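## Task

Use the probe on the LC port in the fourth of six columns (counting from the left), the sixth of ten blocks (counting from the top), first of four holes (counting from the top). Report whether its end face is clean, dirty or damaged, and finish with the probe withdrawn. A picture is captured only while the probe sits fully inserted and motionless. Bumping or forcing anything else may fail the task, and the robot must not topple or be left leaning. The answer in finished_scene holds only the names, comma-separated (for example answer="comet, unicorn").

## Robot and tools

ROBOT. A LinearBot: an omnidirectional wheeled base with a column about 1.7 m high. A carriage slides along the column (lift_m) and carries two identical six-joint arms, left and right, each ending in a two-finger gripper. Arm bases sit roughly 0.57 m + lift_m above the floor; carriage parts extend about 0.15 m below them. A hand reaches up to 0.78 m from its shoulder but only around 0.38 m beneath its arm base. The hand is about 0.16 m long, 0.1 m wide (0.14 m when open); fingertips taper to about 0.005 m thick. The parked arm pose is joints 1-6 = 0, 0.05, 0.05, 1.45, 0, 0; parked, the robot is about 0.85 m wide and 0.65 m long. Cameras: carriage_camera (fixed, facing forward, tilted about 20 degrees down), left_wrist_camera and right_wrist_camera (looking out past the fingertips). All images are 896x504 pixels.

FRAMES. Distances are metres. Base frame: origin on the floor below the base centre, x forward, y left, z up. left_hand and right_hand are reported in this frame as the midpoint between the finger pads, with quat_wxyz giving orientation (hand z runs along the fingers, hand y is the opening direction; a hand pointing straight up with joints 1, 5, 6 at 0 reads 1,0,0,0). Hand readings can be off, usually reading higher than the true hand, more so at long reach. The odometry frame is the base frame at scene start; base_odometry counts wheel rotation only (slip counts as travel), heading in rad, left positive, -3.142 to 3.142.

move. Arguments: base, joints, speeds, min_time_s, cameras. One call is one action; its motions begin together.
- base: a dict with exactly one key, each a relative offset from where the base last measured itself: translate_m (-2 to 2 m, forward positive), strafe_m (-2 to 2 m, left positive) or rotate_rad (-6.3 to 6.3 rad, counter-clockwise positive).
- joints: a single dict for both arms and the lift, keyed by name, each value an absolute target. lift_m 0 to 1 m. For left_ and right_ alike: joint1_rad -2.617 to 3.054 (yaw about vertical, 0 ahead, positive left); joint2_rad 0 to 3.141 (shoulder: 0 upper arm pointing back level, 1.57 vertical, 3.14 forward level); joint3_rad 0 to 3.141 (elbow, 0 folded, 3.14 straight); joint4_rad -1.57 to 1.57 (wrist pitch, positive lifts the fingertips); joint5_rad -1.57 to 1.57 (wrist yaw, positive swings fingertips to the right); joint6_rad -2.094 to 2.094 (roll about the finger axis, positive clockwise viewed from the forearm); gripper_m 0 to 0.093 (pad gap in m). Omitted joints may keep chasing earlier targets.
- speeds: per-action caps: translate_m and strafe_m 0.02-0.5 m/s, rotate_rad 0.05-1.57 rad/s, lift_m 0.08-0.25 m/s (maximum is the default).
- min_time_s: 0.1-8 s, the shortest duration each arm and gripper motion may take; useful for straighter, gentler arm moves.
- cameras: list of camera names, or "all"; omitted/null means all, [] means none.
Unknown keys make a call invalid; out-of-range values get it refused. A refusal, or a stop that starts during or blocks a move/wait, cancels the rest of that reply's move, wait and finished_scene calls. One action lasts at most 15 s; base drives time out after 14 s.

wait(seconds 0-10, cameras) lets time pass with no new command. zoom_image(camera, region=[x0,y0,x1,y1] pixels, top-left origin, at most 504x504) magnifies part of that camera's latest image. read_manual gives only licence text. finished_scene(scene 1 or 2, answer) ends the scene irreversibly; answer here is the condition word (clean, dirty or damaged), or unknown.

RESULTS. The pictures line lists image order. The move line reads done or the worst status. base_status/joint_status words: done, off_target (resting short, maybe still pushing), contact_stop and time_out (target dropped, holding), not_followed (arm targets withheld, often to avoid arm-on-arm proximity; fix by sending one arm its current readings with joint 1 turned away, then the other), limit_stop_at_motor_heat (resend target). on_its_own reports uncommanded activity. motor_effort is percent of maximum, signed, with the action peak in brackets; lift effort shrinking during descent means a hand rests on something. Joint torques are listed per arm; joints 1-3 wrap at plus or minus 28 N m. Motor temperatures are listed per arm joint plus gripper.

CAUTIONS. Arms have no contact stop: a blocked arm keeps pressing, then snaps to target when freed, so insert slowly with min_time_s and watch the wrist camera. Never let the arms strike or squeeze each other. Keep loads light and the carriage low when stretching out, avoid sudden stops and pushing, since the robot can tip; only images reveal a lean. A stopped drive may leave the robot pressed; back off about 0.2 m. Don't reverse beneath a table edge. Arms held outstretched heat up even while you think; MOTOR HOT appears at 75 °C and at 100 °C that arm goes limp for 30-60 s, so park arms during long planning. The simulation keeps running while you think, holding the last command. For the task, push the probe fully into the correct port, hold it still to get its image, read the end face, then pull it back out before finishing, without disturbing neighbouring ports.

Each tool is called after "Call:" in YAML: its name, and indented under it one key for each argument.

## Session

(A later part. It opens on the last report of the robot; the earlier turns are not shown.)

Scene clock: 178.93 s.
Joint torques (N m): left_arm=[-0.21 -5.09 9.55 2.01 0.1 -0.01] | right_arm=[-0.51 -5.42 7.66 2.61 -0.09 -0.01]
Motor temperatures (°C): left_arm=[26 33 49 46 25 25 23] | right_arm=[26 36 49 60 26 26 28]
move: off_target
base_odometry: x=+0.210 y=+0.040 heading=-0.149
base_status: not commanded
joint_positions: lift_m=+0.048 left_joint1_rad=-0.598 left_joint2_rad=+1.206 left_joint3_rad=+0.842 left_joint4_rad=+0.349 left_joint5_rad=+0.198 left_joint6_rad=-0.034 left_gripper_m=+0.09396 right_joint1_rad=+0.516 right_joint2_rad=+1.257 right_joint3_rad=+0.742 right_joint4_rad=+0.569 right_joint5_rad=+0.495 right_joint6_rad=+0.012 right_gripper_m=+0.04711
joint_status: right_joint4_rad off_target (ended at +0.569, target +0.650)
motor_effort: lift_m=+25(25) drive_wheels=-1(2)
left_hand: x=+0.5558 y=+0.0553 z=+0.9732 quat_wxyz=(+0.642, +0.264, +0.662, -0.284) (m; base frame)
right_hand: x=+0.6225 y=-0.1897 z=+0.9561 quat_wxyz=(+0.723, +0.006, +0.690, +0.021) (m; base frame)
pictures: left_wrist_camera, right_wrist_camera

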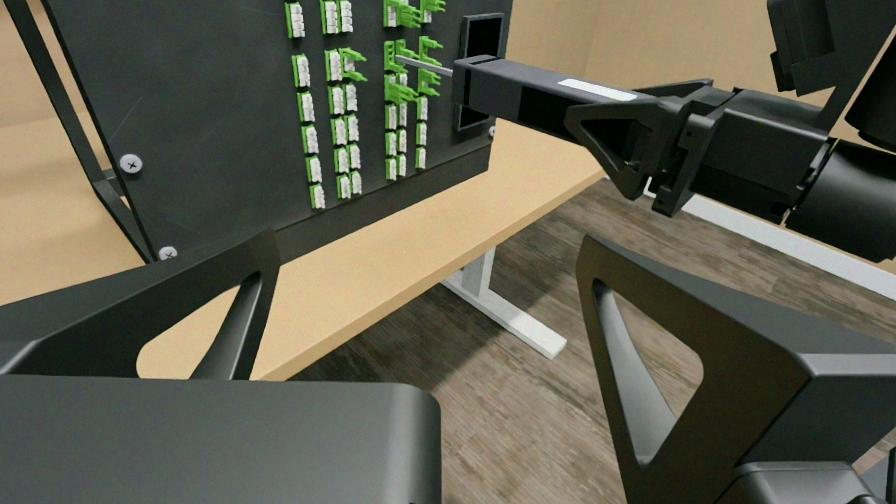

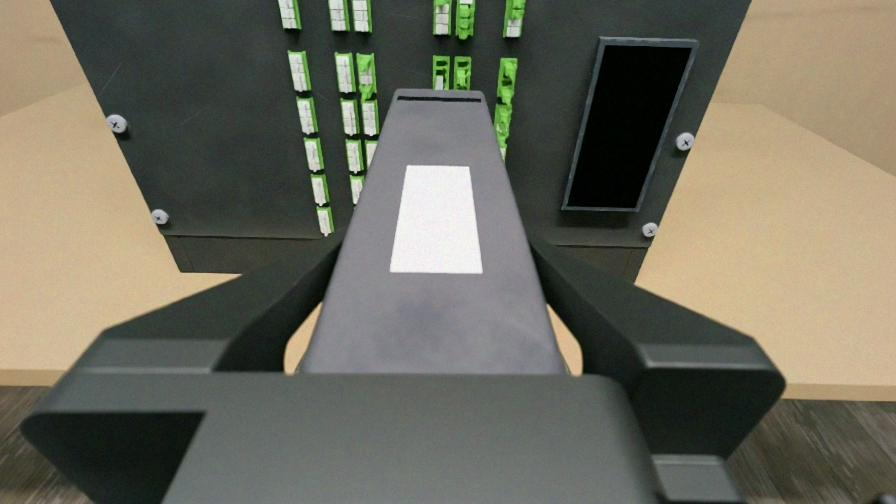

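Call:
move:
  joints: {"lift_m": 0.0576, "right_joint1_rad": 0.5115, "right_joint5_rad": 0.4895}
  min_time_s: 1
  cameras: ["right_wrist_camera", "left_wrist_camera"]

Call:
zoom_image:
  camera: "right_wrist_camera"
  region: [425, 50, 455, 90]

Call:
zoom_image:
  camera: "left_wrist_camera"
  region: [375, 35, 435, 85]

Scene clock: 197.30 s.
Joint torques (N m): left_arm=[-0.21 -5 9.54 2 0.1 -0.02] | right_arm=[-0.29 -5.74 7.8 2.5 -0.07 0]
Motor temperatures (°C): left_arm=[26 33 49 46 25 25 23] | right_arm=[26 36 49 57 26 26 28]
move: done
base_odometry: x=+0.210 y=+0.040 heading=-0.149
base_status: not commanded
joint_positions: lift_m=+0.057 left_joint1_rad=-0.598 left_joint2_rad=+1.205 left_joint3_rad=+0.842 left_joint4_rad=+0.350 left_joint5_rad=+0.198 left_joint6_rad=-0.034 left_gripper_m=+0.09396 right_joint1_rad=+0.516 right_joint2_rad=+1.261 right_joint3_rad=+0.742 right_joint4_rad=+0.578 right_joint5_rad=+0.495 right_joint6_rad=+0.012 right_gripper_m=+0.04711
joint_status: all done
motor_effort: lift_m=+23(28) drive_wheels=-1(3)
left_hand: x=+0.5556 y=+0.0555 z=+0.9830 quat_wxyz=(+0.643, +0.264, +0.661, -0.284) (m; base frame)
right_hand: x=+0.6230 y=-0.1894 z=+0.9658 quat_wxyz=(+0.725, +0.007, +0.688, +0.022) (m; base frame)
pictures: left_wrist_camera, right_wrist_camera

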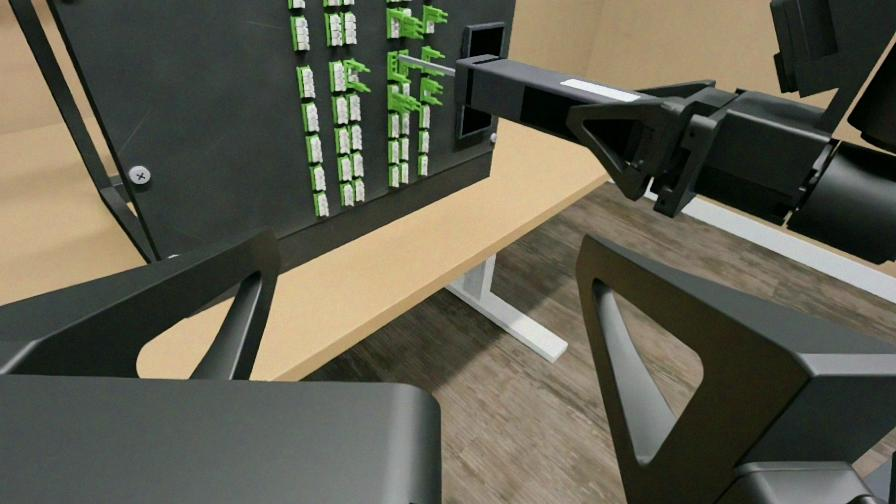

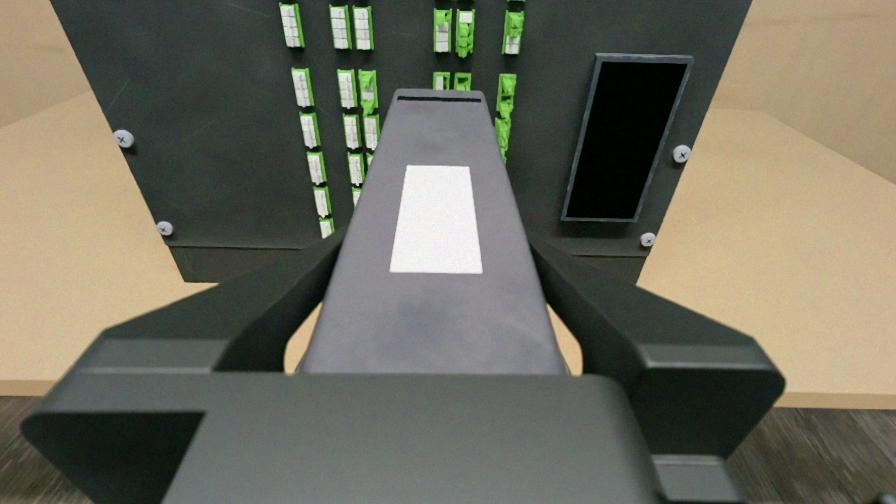

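Scaled by 12.600 from the camera's 896x504 image, which has a finer 1280x720 frame.

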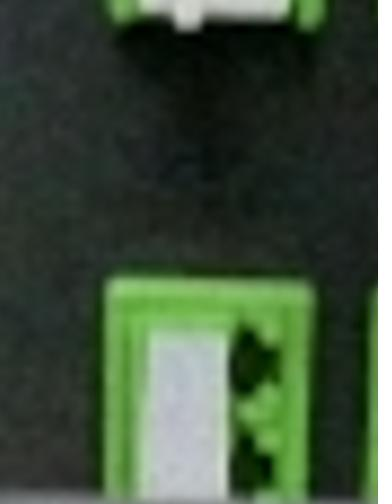

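Scaled by 8.400 from the camera's 896x504 image, which has a finer 1280x720 frame.

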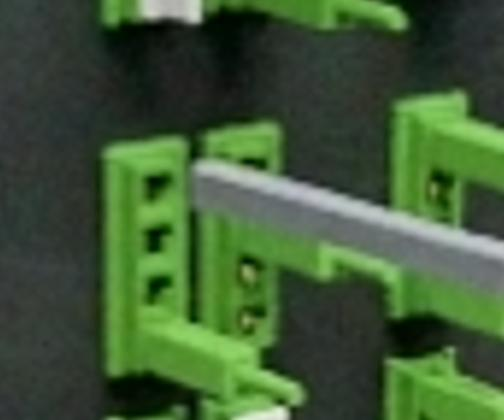

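Call:
move:
  joints: {"lift_m": 0.0553, "right_joint1_rad": 0.514, "right_joint5_rad": 0.4915}
  min_time_s: 1
  cameras: ["right_wrist_camera", "left_wrist_camera"]

Call:
zoom_image:
  camera: "right_wrist_camera"
  region: [425, 50, 455, 90]

Call:
zoom_image:
  camera: "left_wrist_camera"
  region: [375, 35, 435, 85]

Scene clock: 206.57 s.
Joint torques (N m): left_arm=[-0.23 -5 9.54 2.02 0.1 -0.01] | right_arm=[-0.14 -5.78 7.75 2.54 -0.04 -0.01]
Motor temperatures (°C): left_arm=[26 33 49 46 25 25 23] | right_arm=[26 37 50 58 26 26 28]
move: done
base_odometry: x=+0.210 y=+0.040 heading=-0.149
base_status: not commanded
joint_positions: lift_m=+0.056 left_joint1_rad=-0.598 left_joint2_rad=+1.205 left_joint3_rad=+0.842 left_joint4_rad=+0.347 left_joint5_rad=+0.198 left_joint6_rad=-0.034 left_gripper_m=+0.09396 right_joint1_rad=+0.516 right_joint2_rad=+1.261 right_joint3_rad=+0.742 right_joint4_rad=+0.577 right_joint5_rad=+0.495 right_joint6_rad=+0.012 right_gripper_m=+0.04711
joint_status: all done
motor_effort: lift_m=+18(19) drive_wheels=-2(2)
left_hand: x=+0.5556 y=+0.0555 z=+0.9805 quat_wxyz=(+0.642, +0.264, +0.662, -0.284) (m; base frame)
right_hand: x=+0.6230 y=-0.1894 z=+0.9638 quat_wxyz=(+0.725, +0.007, +0.689, +0.022) (m; base frame)
pictures: left_wrist_camera, right_wrist_camera

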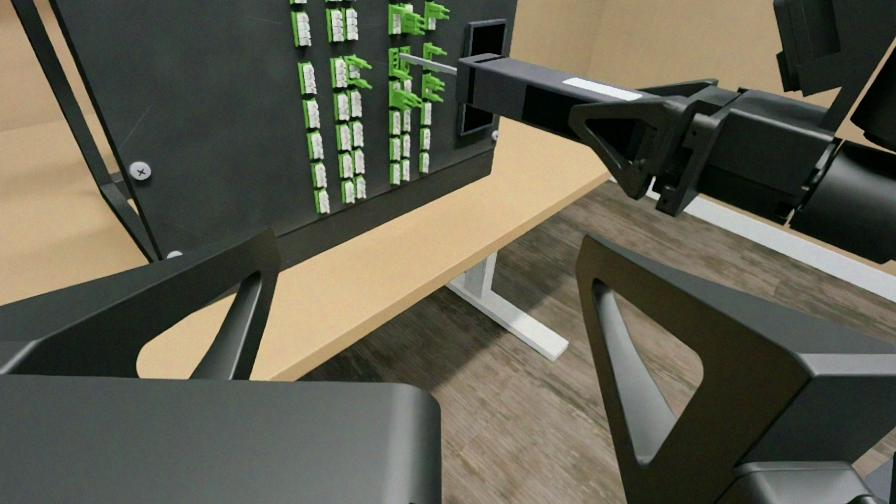

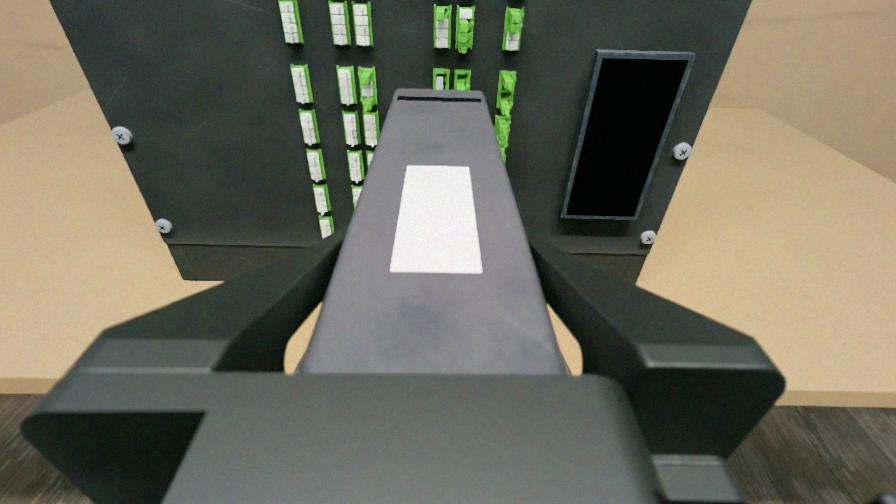

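Scaled by 12.600 from the camera's 896x504 image, which has a finer 1280x720 frame.

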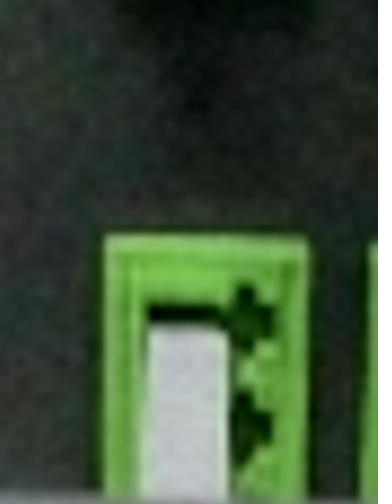

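Scaled by 8.400 from the camera's 896x504 image, which has a finer 1280x720 frame.

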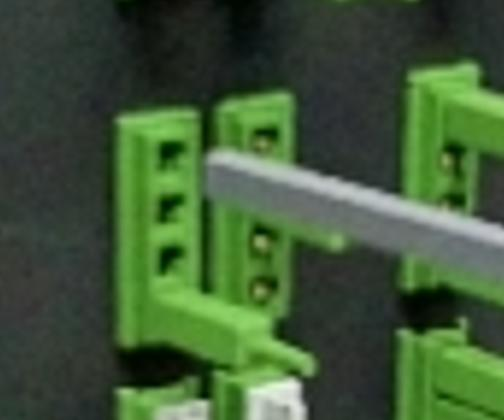

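Call:
move:
  base: {"translate_m": 0.005}
  speeds: {"translate_m": 0.02}
  joints: {"lift_m": 0.0549, "right_joint1_rad": 0.517, "right_joint5_rad": 0.4945}
  cameras: ["right_wrist_camera", "left_wrist_camera"]

Call:
zoom_image:
  camera: "right_wrist_camera"
  region: [425, 50, 455, 90]

Call:
zoom_image:
  camera: "left_wrist_camera"
  region: [380, 35, 420, 75]

Scene clock: 213.17 s.
Joint torques (N m): left_arm=[-0.2 -4.98 9.55 2.02 0.1 -0.01] | right_arm=[0.12 -5.82 7.71 2.55 0 -0.02]
Motor temperatures (°C): left_arm=[26 33 49 47 25 25 23] | right_arm=[26 37 50 59 26 26 28]
move: done
base_odometry: x=+0.215 y=+0.039 heading=-0.149
base_status: done
joint_positions: lift_m=+0.055 left_joint1_rad=-0.598 left_joint2_rad=+1.205 left_joint3_rad=+0.842 left_joint4_rad=+0.347 left_joint5_rad=+0.198 left_joint6_rad=-0.034 left_gripper_m=+0.09396 right_joint1_rad=+0.516 right_joint2_rad=+1.261 right_joint3_rad=+0.742 right_joint4_rad=+0.578 right_joint5_rad=+0.495 right_joint6_rad=+0.012 right_gripper_m=+0.04711
joint_status: all done
motor_effort: lift_m=+18(18) drive_wheels=-1(9)
left_hand: x=+0.5556 y=+0.0555 z=+0.9801 quat_wxyz=(+0.642, +0.264, +0.662, -0.284) (m; base frame)
right_hand: x=+0.6230 y=-0.1894 z=+0.9636 quat_wxyz=(+0.725, +0.007, +0.688, +0.022) (m; base frame)
pictures: left_wrist_camera, right_wrist_camera

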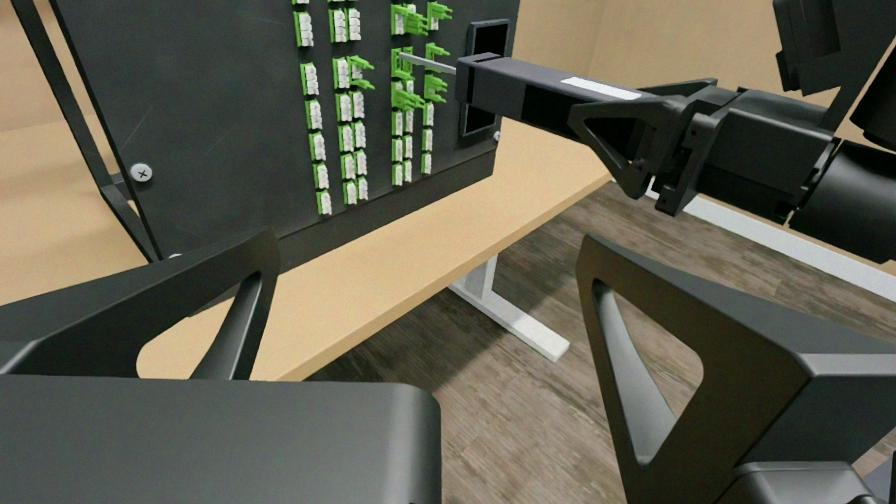

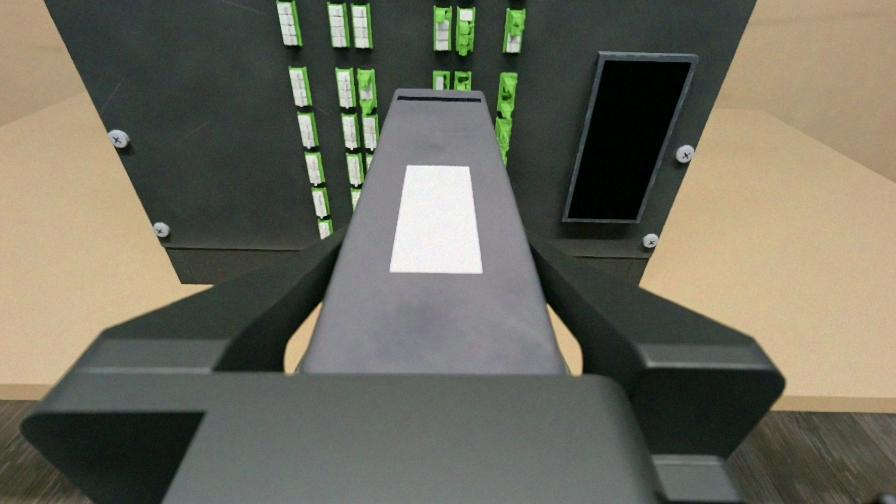

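Scaled by 12.600 from the camera's 896x504 image, which has a finer 1280x720 frame.

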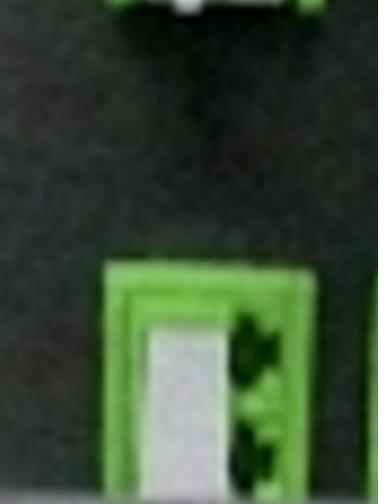

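Scaled by 12.600 from the camera's 896x504 image, which has a finer 1280x720 frame.

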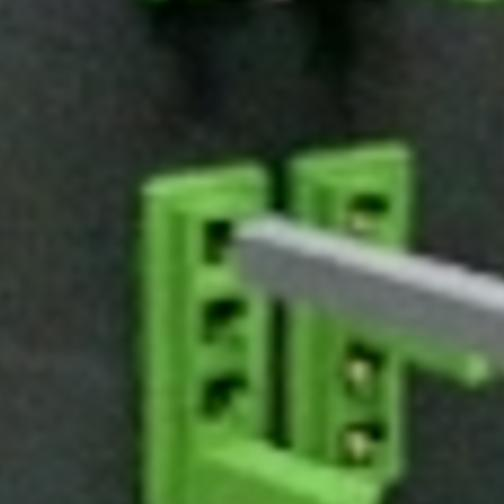

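Call:
move:
  base: {"translate_m": 0.003}
  speeds: {"translate_m": 0.02}
  joints: {"lift_m": 0.0539}
  cameras: ["right_wrist_camera", "left_wrist_camera"]

Call:
zoom_image:
  camera: "right_wrist_camera"
  region: [425, 50, 455, 90]

Call:
zoom_image:
  camera: "left_wrist_camera"
  region: [380, 35, 420, 75]

Scene clock: 227.33 s.
Joint torques (N m): left_arm=[-0.2 -5.01 9.54 2.04 0.1 -0.02] | right_arm=[0.1 -5.81 7.75 2.5 0 -0.03]
Motor temperatures (°C): left_arm=[26 33 49 48 25 25 23] | right_arm=[26 37 50 60 26 26 28]
move: done
base_odometry: x=+0.218 y=+0.039 heading=-0.149
base_status: done
joint_positions: lift_m=+0.054 left_joint1_rad=-0.598 left_joint2_rad=+1.205 left_joint3_rad=+0.842 left_joint4_rad=+0.346 left_joint5_rad=+0.198 left_joint6_rad=-0.034 left_gripper_m=+0.09396 right_joint1_rad=+0.516 right_joint2_rad=+1.261 right_joint3_rad=+0.742 right_joint4_rad=+0.578 right_joint5_rad=+0.495 right_joint6_rad=+0.012 right_gripper_m=+0.04711
joint_status: all done
motor_effort: lift_m=+18(19) drive_wheels=-3(10)
left_hand: x=+0.5556 y=+0.0555 z=+0.9790 quat_wxyz=(+0.641, +0.264, +0.662, -0.284) (m; base frame)
right_hand: x=+0.6230 y=-0.1894 z=+0.9627 quat_wxyz=(+0.725, +0.007, +0.688, +0.022) (m; base frame)
pictures: left_wrist_camera, right_wrist_camera

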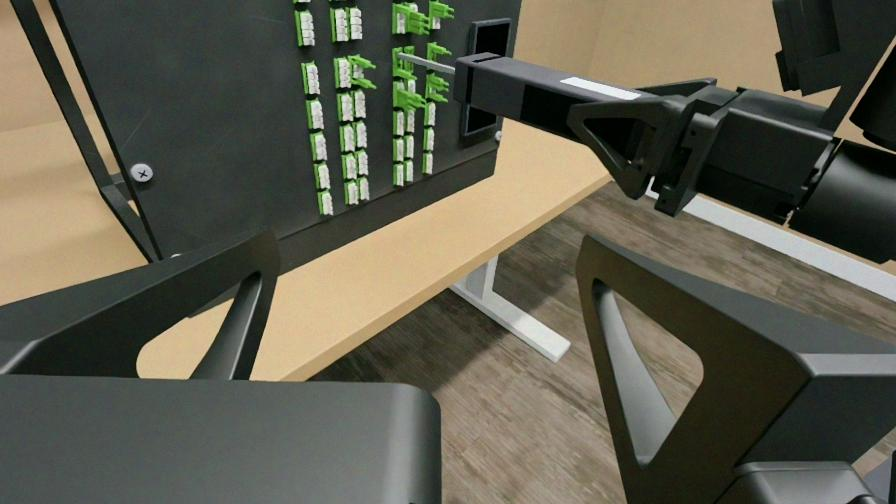

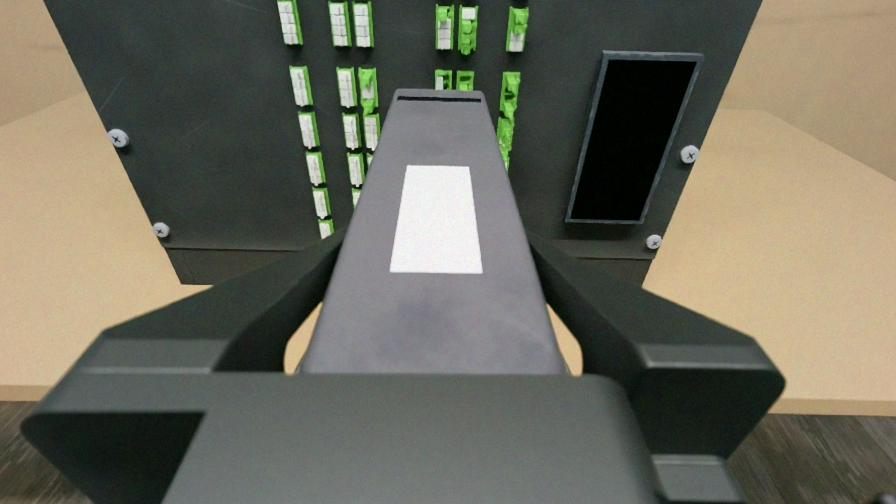

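Scaled by 12.600 from the camera's 896x504 image, which has a finer 1280x720 frame.

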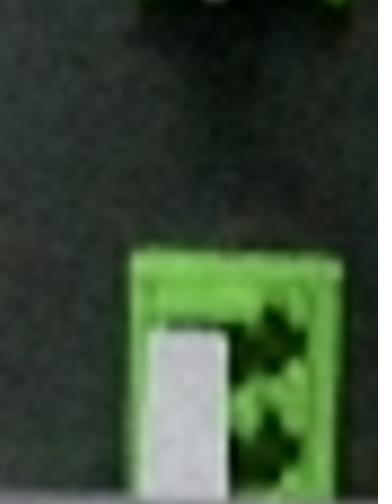

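Scaled by 12.600 from the camera's 896x504 image, which has a finer 1280x720 frame.

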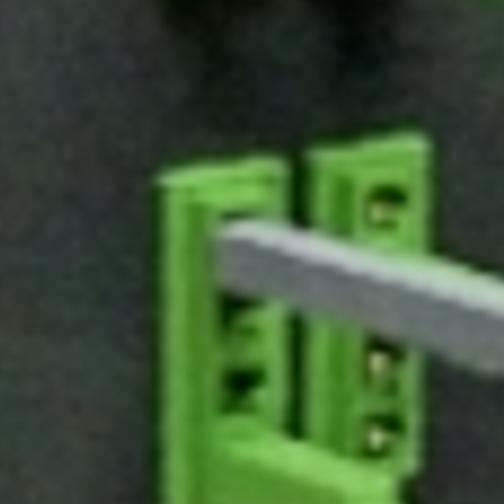

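Call:
move:
  joints: {"right_joint1_rad": 0.502, "right_joint5_rad": 0.480}
  min_time_s: 1
  cameras: ["right_wrist_camera", "left_wrist_camera"]

Call:
zoom_image:
  camera: "right_wrist_camera"
  region: [425, 50, 455, 90]

Call:
zoom_image:
  camera: "left_wrist_camera"
  region: [380, 35, 420, 75]

Scene clock: 237.13 s.
Joint torques (N m): left_arm=[-0.23 -4.98 9.55 2.03 0.09 -0.01] | right_arm=[-0.87 -5.76 7.75 2.51 -0.12 -0.03]
Motor temperatures (°C): left_arm=[26 33 49 48 25 25 23] | right_arm=[26 37 50 60 26 26 28]
move: done
base_odometry: x=+0.218 y=+0.039 heading=-0.149
base_status: not commanded
joint_positions: lift_m=+0.054 left_joint1_rad=-0.598 left_joint2_rad=+1.205 left_joint3_rad=+0.842 left_joint4_rad=+0.346 left_joint5_rad=+0.198 left_joint6_rad=-0.034 left_gripper_m=+0.09396 right_joint1_rad=+0.512 right_joint2_rad=+1.261 right_joint3_rad=+0.742 right_joint4_rad=+0.578 right_joint5_rad=+0.491 right_joint6_rad=+0.012 right_gripper_m=+0.04711
joint_status: all done
motor_effort: lift_m=+18(18) drive_wheels=-3(3)
left_hand: x=+0.5556 y=+0.0555 z=+0.9790 quat_wxyz=(+0.641, +0.264, +0.662, -0.284) (m; base frame)
right_hand: x=+0.6234 y=-0.1901 z=+0.9627 quat_wxyz=(+0.725, +0.007, +0.688, +0.022) (m; base frame)
pictures: left_wrist_camera, right_wrist_camera

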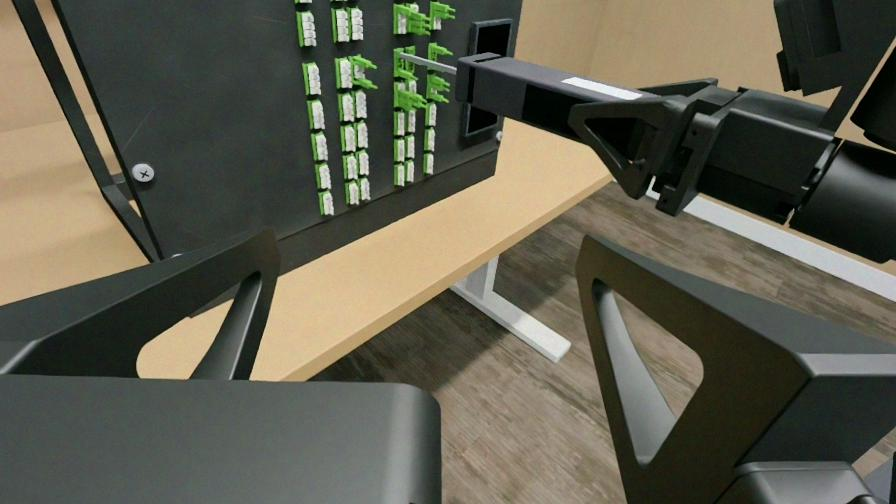

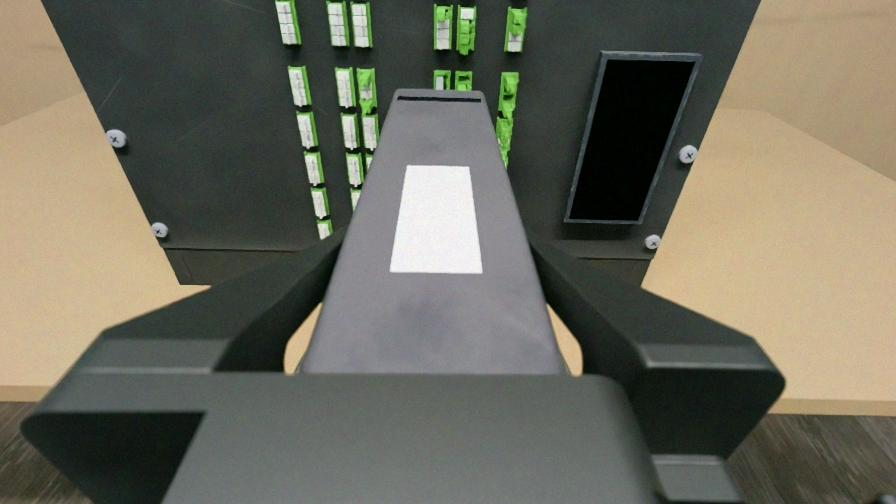

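Scaled by 12.600 from the camera's 896x504 image, which has a finer 1280x720 frame.

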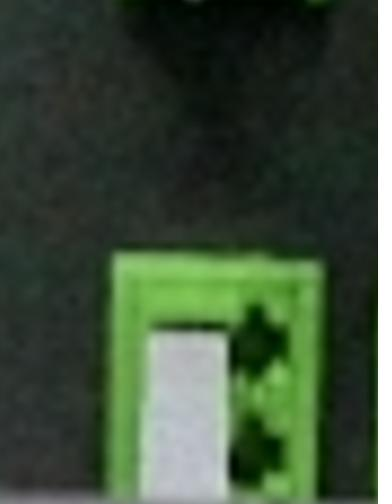

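Scaled by 12.600 from the camera's 896x504 image, which has a finer 1280x720 frame.

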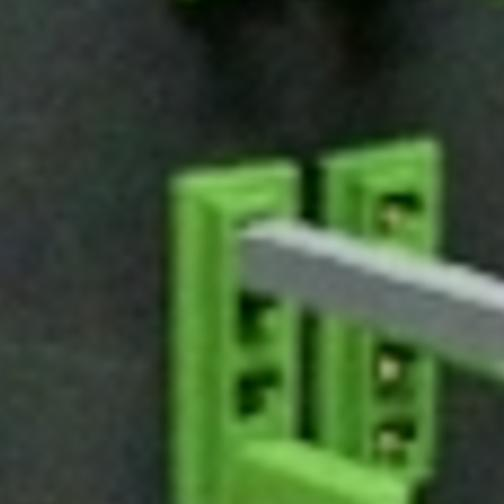

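Call:
move:
  base: {"translate_m": 0.003}
  speeds: {"translate_m": 0.02}
  cameras: ["right_wrist_camera", "left_wrist_camera"]

Call:
zoom_image:
  camera: "right_wrist_camera"
  region: [425, 50, 455, 90]

Call:
zoom_image:
  camera: "left_wrist_camera"
  region: [380, 35, 420, 75]

Scene clock: 258.27 s.
Joint torques (N m): left_arm=[-0.2 -4.98 9.5 2.03 0.1 -0.01] | right_arm=[-0.47 -5.79 7.8 2.51 -0.07 -0.02]
Motor temperatures (°C): left_arm=[26 34 49 49 25 25 23] | right_arm=[26 37 51 61 26 26 28]
move: done
base_odometry: x=+0.221 y=+0.038 heading=-0.149
base_status: done
joint_positions: lift_m=+0.054 left_joint1_rad=-0.598 left_joint2_rad=+1.205 left_joint3_rad=+0.842 left_joint4_rad=+0.347 left_joint5_rad=+0.198 left_joint6_rad=-0.034 left_gripper_m=+0.09396 right_joint1_rad=+0.508 right_joint2_rad=+1.260 right_joint3_rad=+0.742 right_joint4_rad=+0.579 right_joint5_rad=+0.485 right_joint6_rad=+0.012 right_gripper_m=+0.04711
joint_status: not commanded
motor_effort: lift_m=+18(18) drive_wheels=-3(10)
left_hand: x=+0.5556 y=+0.0555 z=+0.9790 quat_wxyz=(+0.642, +0.264, +0.662, -0.284) (m; base frame)
right_hand: x=+0.6239 y=-0.1910 z=+0.9630 quat_wxyz=(+0.725, +0.007, +0.688, +0.023) (m; base frame)
pictures: left_wrist_camera, right_wrist_camera

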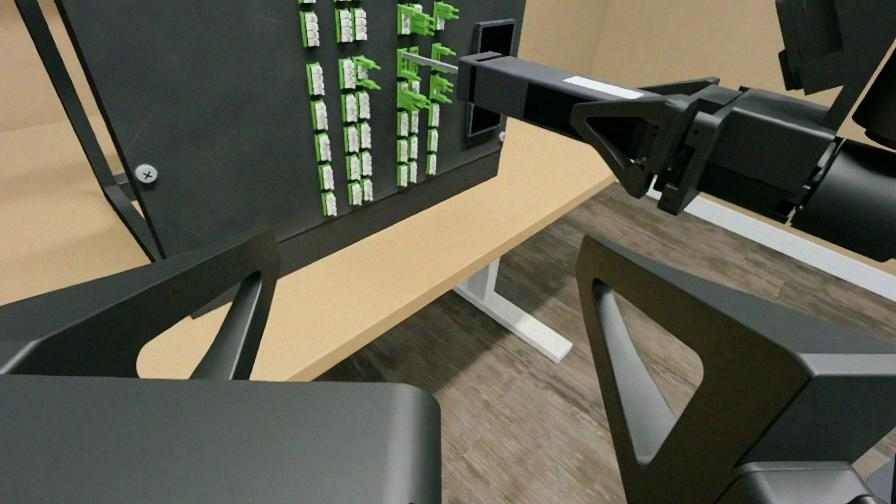

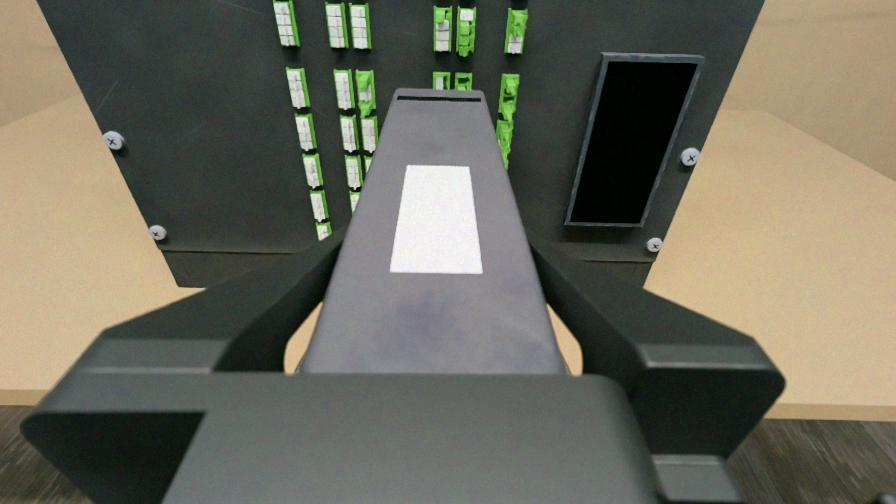

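Scaled by 12.600 from the camera's 896x504 image, which has a finer 1280x720 frame.

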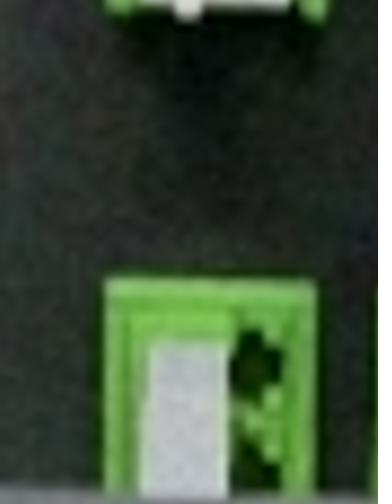

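Scaled by 12.600 from the camera's 896x504 image, which has a finer 1280x720 frame.

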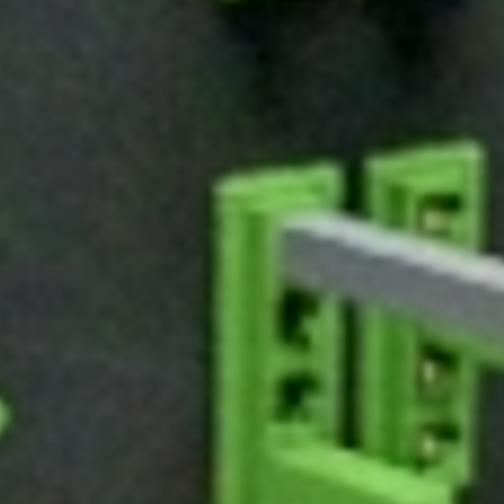

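Call:
move:
  base: {"translate_m": 0.002}
  speeds: {"translate_m": 0.02}
  cameras: ["right_wrist_camera", "left_wrist_camera"]

Call:
zoom_image:
  camera: "right_wrist_camera"
  region: [425, 50, 455, 90]

Call:
zoom_image:
  camera: "left_wrist_camera"
  region: [380, 35, 420, 75]

Scene clock: 268.13 s.
Joint torques (N m): left_arm=[-0.21 -5 9.55 2.03 0.1 -0.01] | right_arm=[-0.42 -5.76 7.82 2.5 -0.02 -0.02]
Motor temperatures (°C): left_arm=[26 33 49 49 25 25 23] | right_arm=[26 37 51 62 26 26 29]
move: done
base_odometry: x=+0.223 y=+0.038 heading=-0.149
base_status: done
joint_positions: lift_m=+0.054 left_joint1_rad=-0.598 left_joint2_rad=+1.205 left_joint3_rad=+0.842 left_joint4_rad=+0.347 left_joint5_rad=+0.198 left_joint6_rad=-0.034 left_gripper_m=+0.09396 right_joint1_rad=+0.508 right_joint2_rad=+1.260 right_joint3_rad=+0.742 right_joint4_rad=+0.579 right_joint5_rad=+0.479 right_joint6_rad=+0.012 right_gripper_m=+0.04711
joint_status: not commanded
motor_effort: lift_m=+18(18) drive_wheels=-2(11)
left_hand: x=+0.5556 y=+0.0555 z=+0.9790 quat_wxyz=(+0.642, +0.264, +0.662, -0.284) (m; base frame)
right_hand: x=+0.6239 y=-0.1899 z=+0.9631 quat_wxyz=(+0.725, +0.004, +0.688, +0.025) (m; base frame)
pictures: left_wrist_camera, right_wrist_camera

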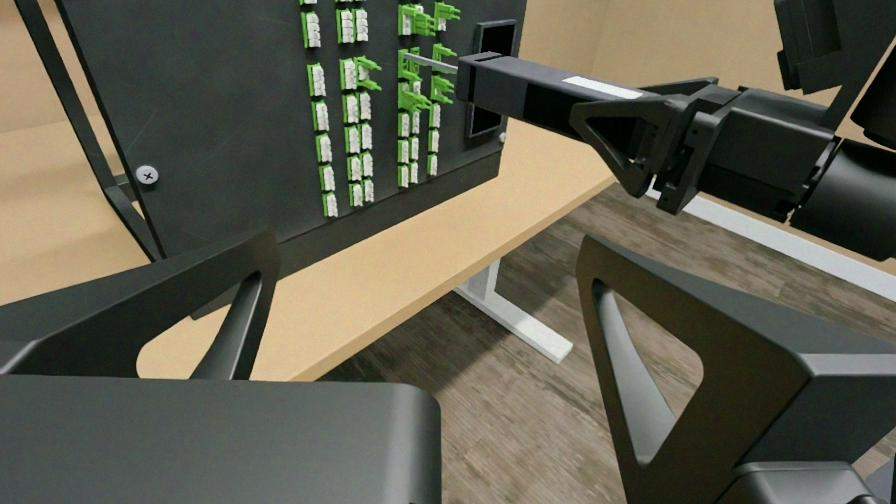

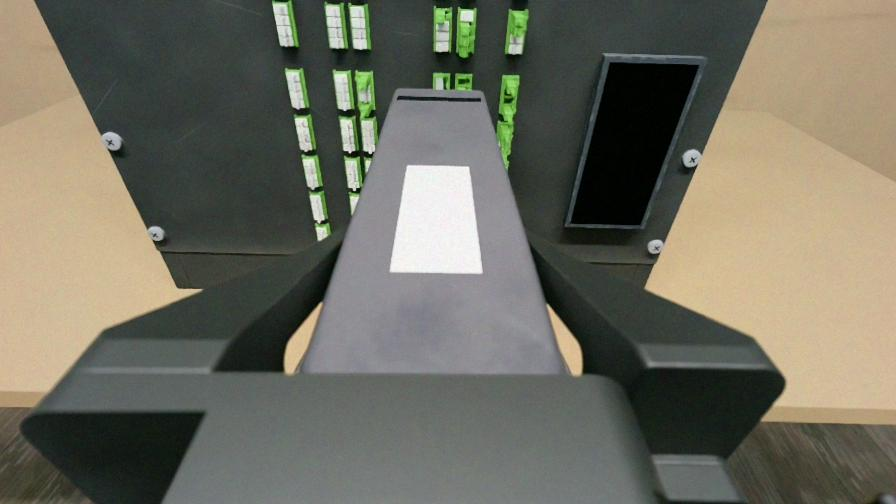

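Scaled by 12.600 from the camera's 896x504 image, which has a finer 1280x720 frame.

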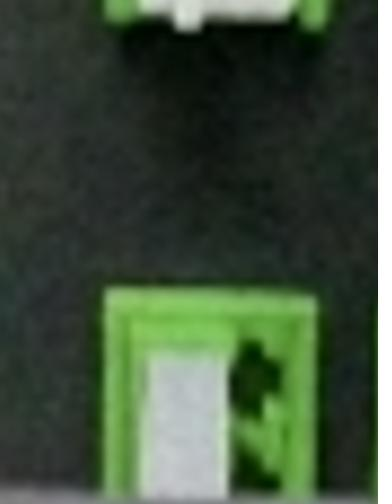

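Scaled by 12.600 from the camera's 896x504 image, which has a finer 1280x720 frame.

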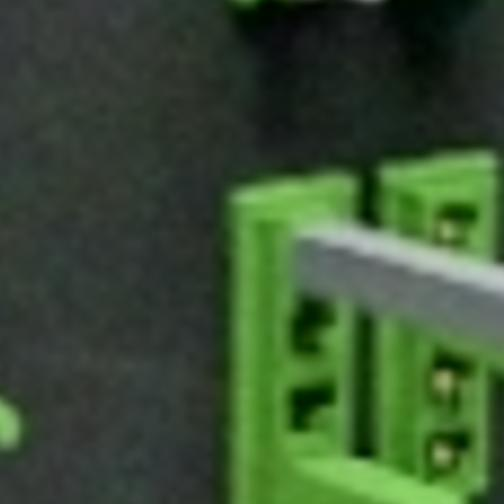

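Call:
move:
  base: {"translate_m": 0.002}
  speeds: {"translate_m": 0.02}
  cameras: ["right_wrist_camera", "left_wrist_camera"]

Call:
zoom_image:
  camera: "right_wrist_camera"
  region: [425, 50, 455, 90]

Call:
zoom_image:
  camera: "left_wrist_camera"
  region: [380, 35, 420, 75]

Scene clock: 281.70 s.
Joint torques (N m): left_arm=[-0.2 -4.98 9.57 2.03 0.1 -0.01] | right_arm=[-0.49 -5.71 7.72 2.5 -0.06 -0.02]
Motor temperatures (°C): left_arm=[26 33 50 50 25 25 23] | right_arm=[26 37 51 62 26 26 29]
move: done
base_odometry: x=+0.225 y=+0.038 heading=-0.149
base_status: done
joint_positions: lift_m=+0.054 left_joint1_rad=-0.598 left_joint2_rad=+1.205 left_joint3_rad=+0.842 left_joint4_rad=+0.346 left_joint5_rad=+0.198 left_joint6_rad=-0.034 left_gripper_m=+0.09396 right_joint1_rad=+0.508 right_joint2_rad=+1.260 right_joint3_rad=+0.742 right_joint4_rad=+0.579 right_joint5_rad=+0.486 right_joint6_rad=+0.012 right_gripper_m=+0.04711
joint_status: not commanded
motor_effort: lift_m=+18(18) drive_wheels=-1(6)
left_hand: x=+0.5556 y=+0.0555 z=+0.9790 quat_wxyz=(+0.641, +0.264, +0.662, -0.284) (m; base frame)
right_hand: x=+0.6239 y=-0.1909 z=+0.9630 quat_wxyz=(+0.725, +0.007, +0.688, +0.023) (m; base frame)
pictures: left_wrist_camera, right_wrist_camera

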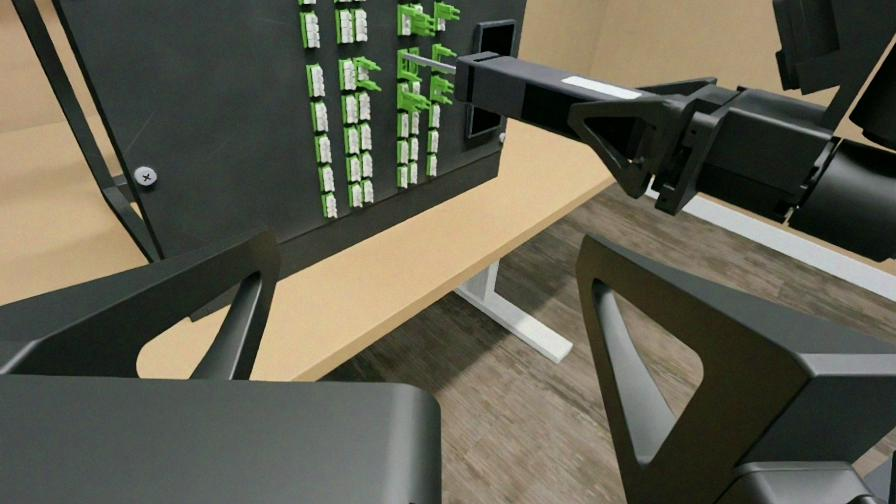

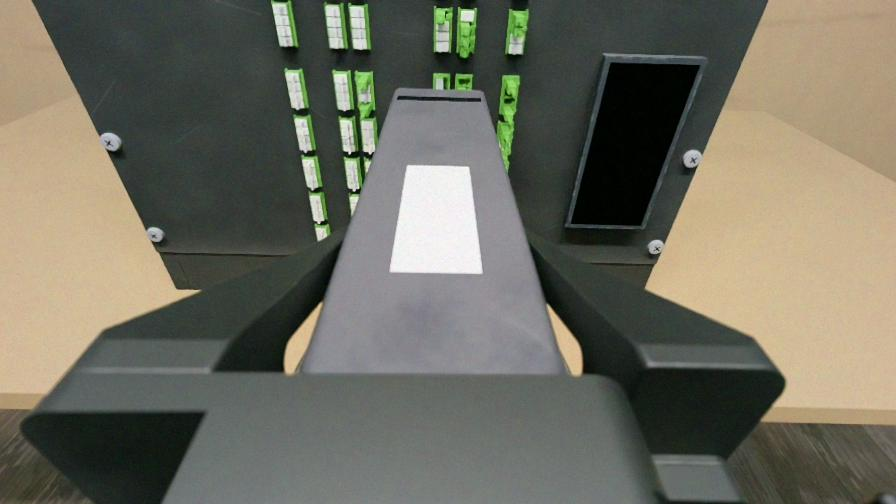

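Scaled by 12.600 from the camera's 896x504 image, which has a finer 1280x720 frame.

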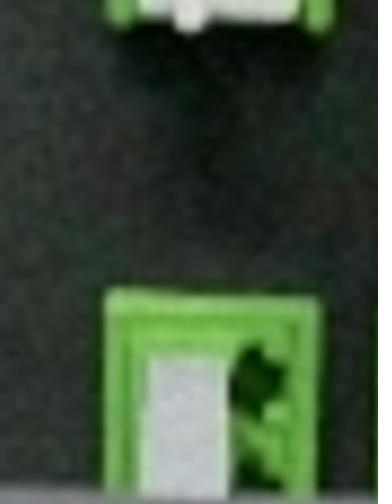

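Scaled by 12.600 from the camera's 896x504 image, which has a finer 1280x720 frame.

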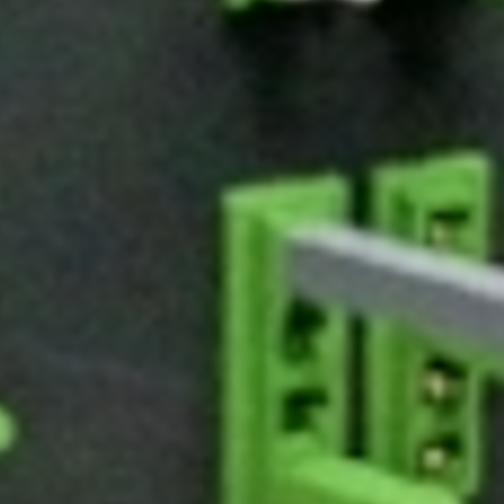

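Call:
move:
  base: {"translate_m": 0.002}
  speeds: {"translate_m": 0.02}
  cameras: ["right_wrist_camera"]

Call:
zoom_image:
  camera: "right_wrist_camera"
  region: [425, 50, 455, 90]

Scene clock: 288.73 s.
Joint torques (N m): left_arm=[-0.21 -5.01 9.61 2.03 0.1 -0.01] | right_arm=[-0.92 -5.03 7.8 2.61 -0.14 -0.03]
Motor temperatures (°C): left_arm=[26 33 50 50 25 25 23] | right_arm=[26 37 51 63 26 26 29]
move: done
base_odometry: x=+0.227 y=+0.037 heading=-0.148
base_status: done
joint_positions: lift_m=+0.054 left_joint1_rad=-0.598 left_joint2_rad=+1.205 left_joint3_rad=+0.842 left_joint4_rad=+0.346 left_joint5_rad=+0.198 left_joint6_rad=-0.034 left_gripper_m=+0.09396 right_joint1_rad=+0.512 right_joint2_rad=+1.253 right_joint3_rad=+0.742 right_joint4_rad=+0.570 right_joint5_rad=+0.491 right_joint6_rad=+0.012 right_gripper_m=+0.04711
joint_status: not commanded
motor_effort: lift_m=+18(18) drive_wheels=+0(7)
left_hand: x=+0.5556 y=+0.0555 z=+0.9790 quat_wxyz=(+0.641, +0.264, +0.662, -0.284) (m; base frame)
right_hand: x=+0.6223 y=-0.1907 z=+0.9636 quat_wxyz=(+0.725, +0.006, +0.689, +0.022) (m; base frame)
pictures: right_wrist_camera

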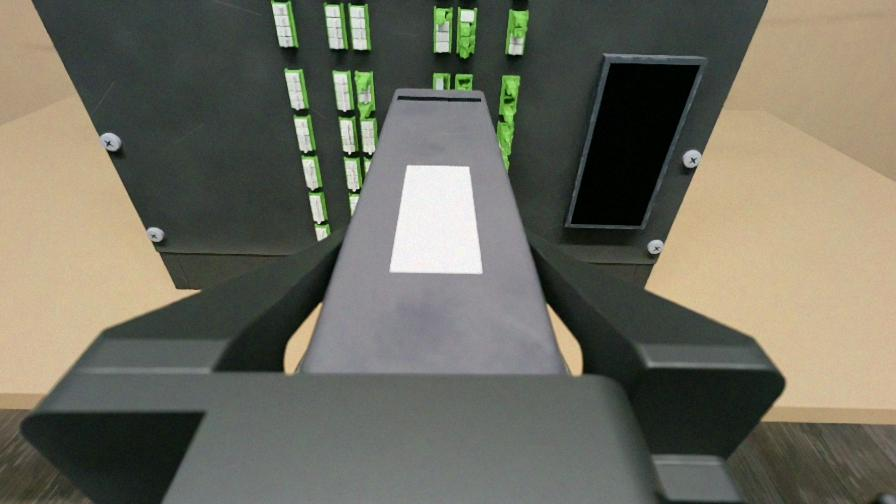

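Scaled by 12.600 from the camera's 896x504 image, which has a finer 1280x720 frame.

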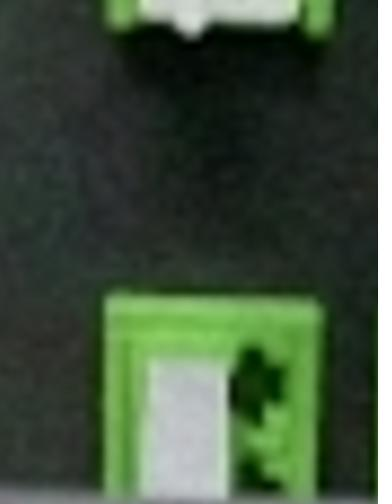

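Call:
zoom_image:
  camera: "right_wrist_camera"
  region: [95, 127, 125, 157]

Call:
zoom_image:
  camera: "right_wrist_camera"
  region: [140, 220, 170, 250]

Call:
zoom_image:
  camera: "right_wrist_camera"
  region: [676, 144, 706, 174]

Call:
zoom_image:
  camera: "right_wrist_camera"
  region: [641, 232, 671, 262]

Call:
zoom_image:
  camera: "right_wrist_camera"
  region: [370, 75, 510, 110]

Call:
zoom_image:
  camera: "right_wrist_camera"
  region: [290, 340, 580, 400]

Scaled by 16.800 from the camera's 896x504 image, which has a finer 1280x720 frame.

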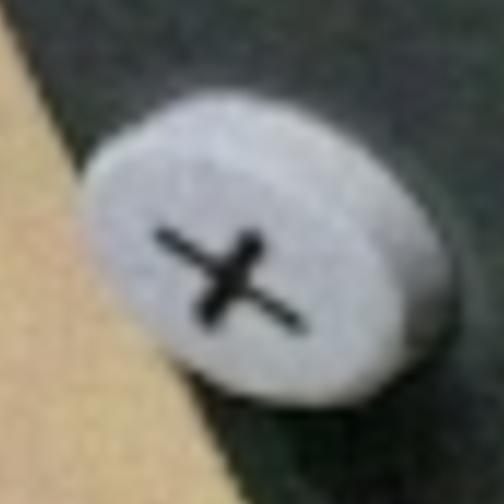

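Scaled by 16.800 from the camera's 896x504 image, which has a finer 1280x720 frame.

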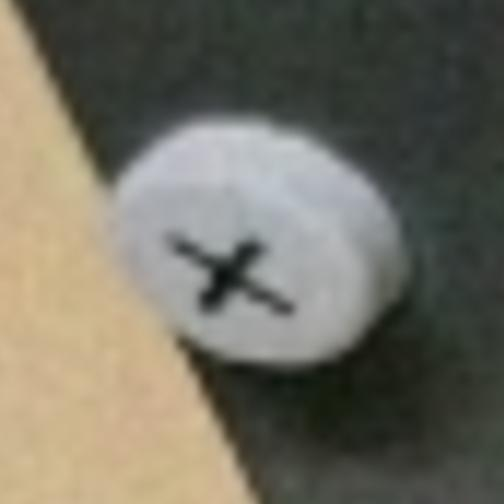

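Scaled by 16.800 from the camera's 896x504 image, which has a finer 1280x720 frame.

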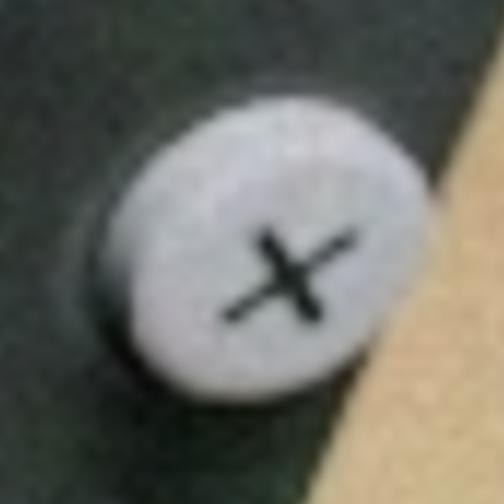

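Scaled by 16.800 from the camera's 896x504 image, which has a finer 1280x720 frame.

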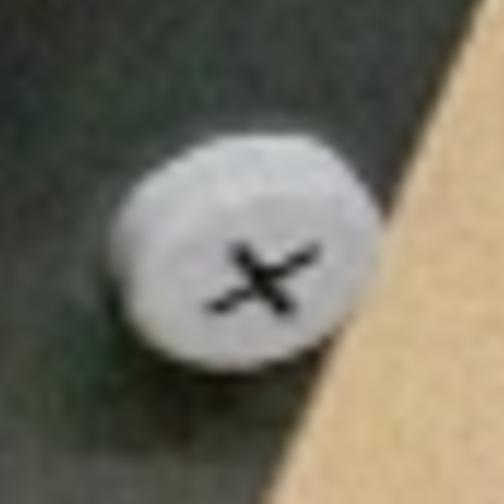

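Scaled by 3.600 from the camera's 896x504 image, which has a finer 1280x720 frame.

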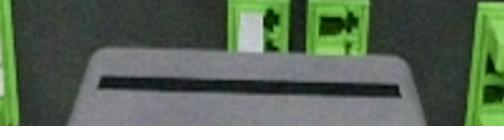

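Scaled by 1.738 from the camera's 896x504 image, which has a finer 1280x720 frame.

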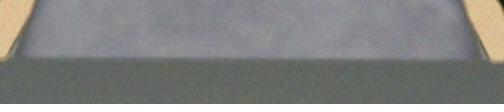

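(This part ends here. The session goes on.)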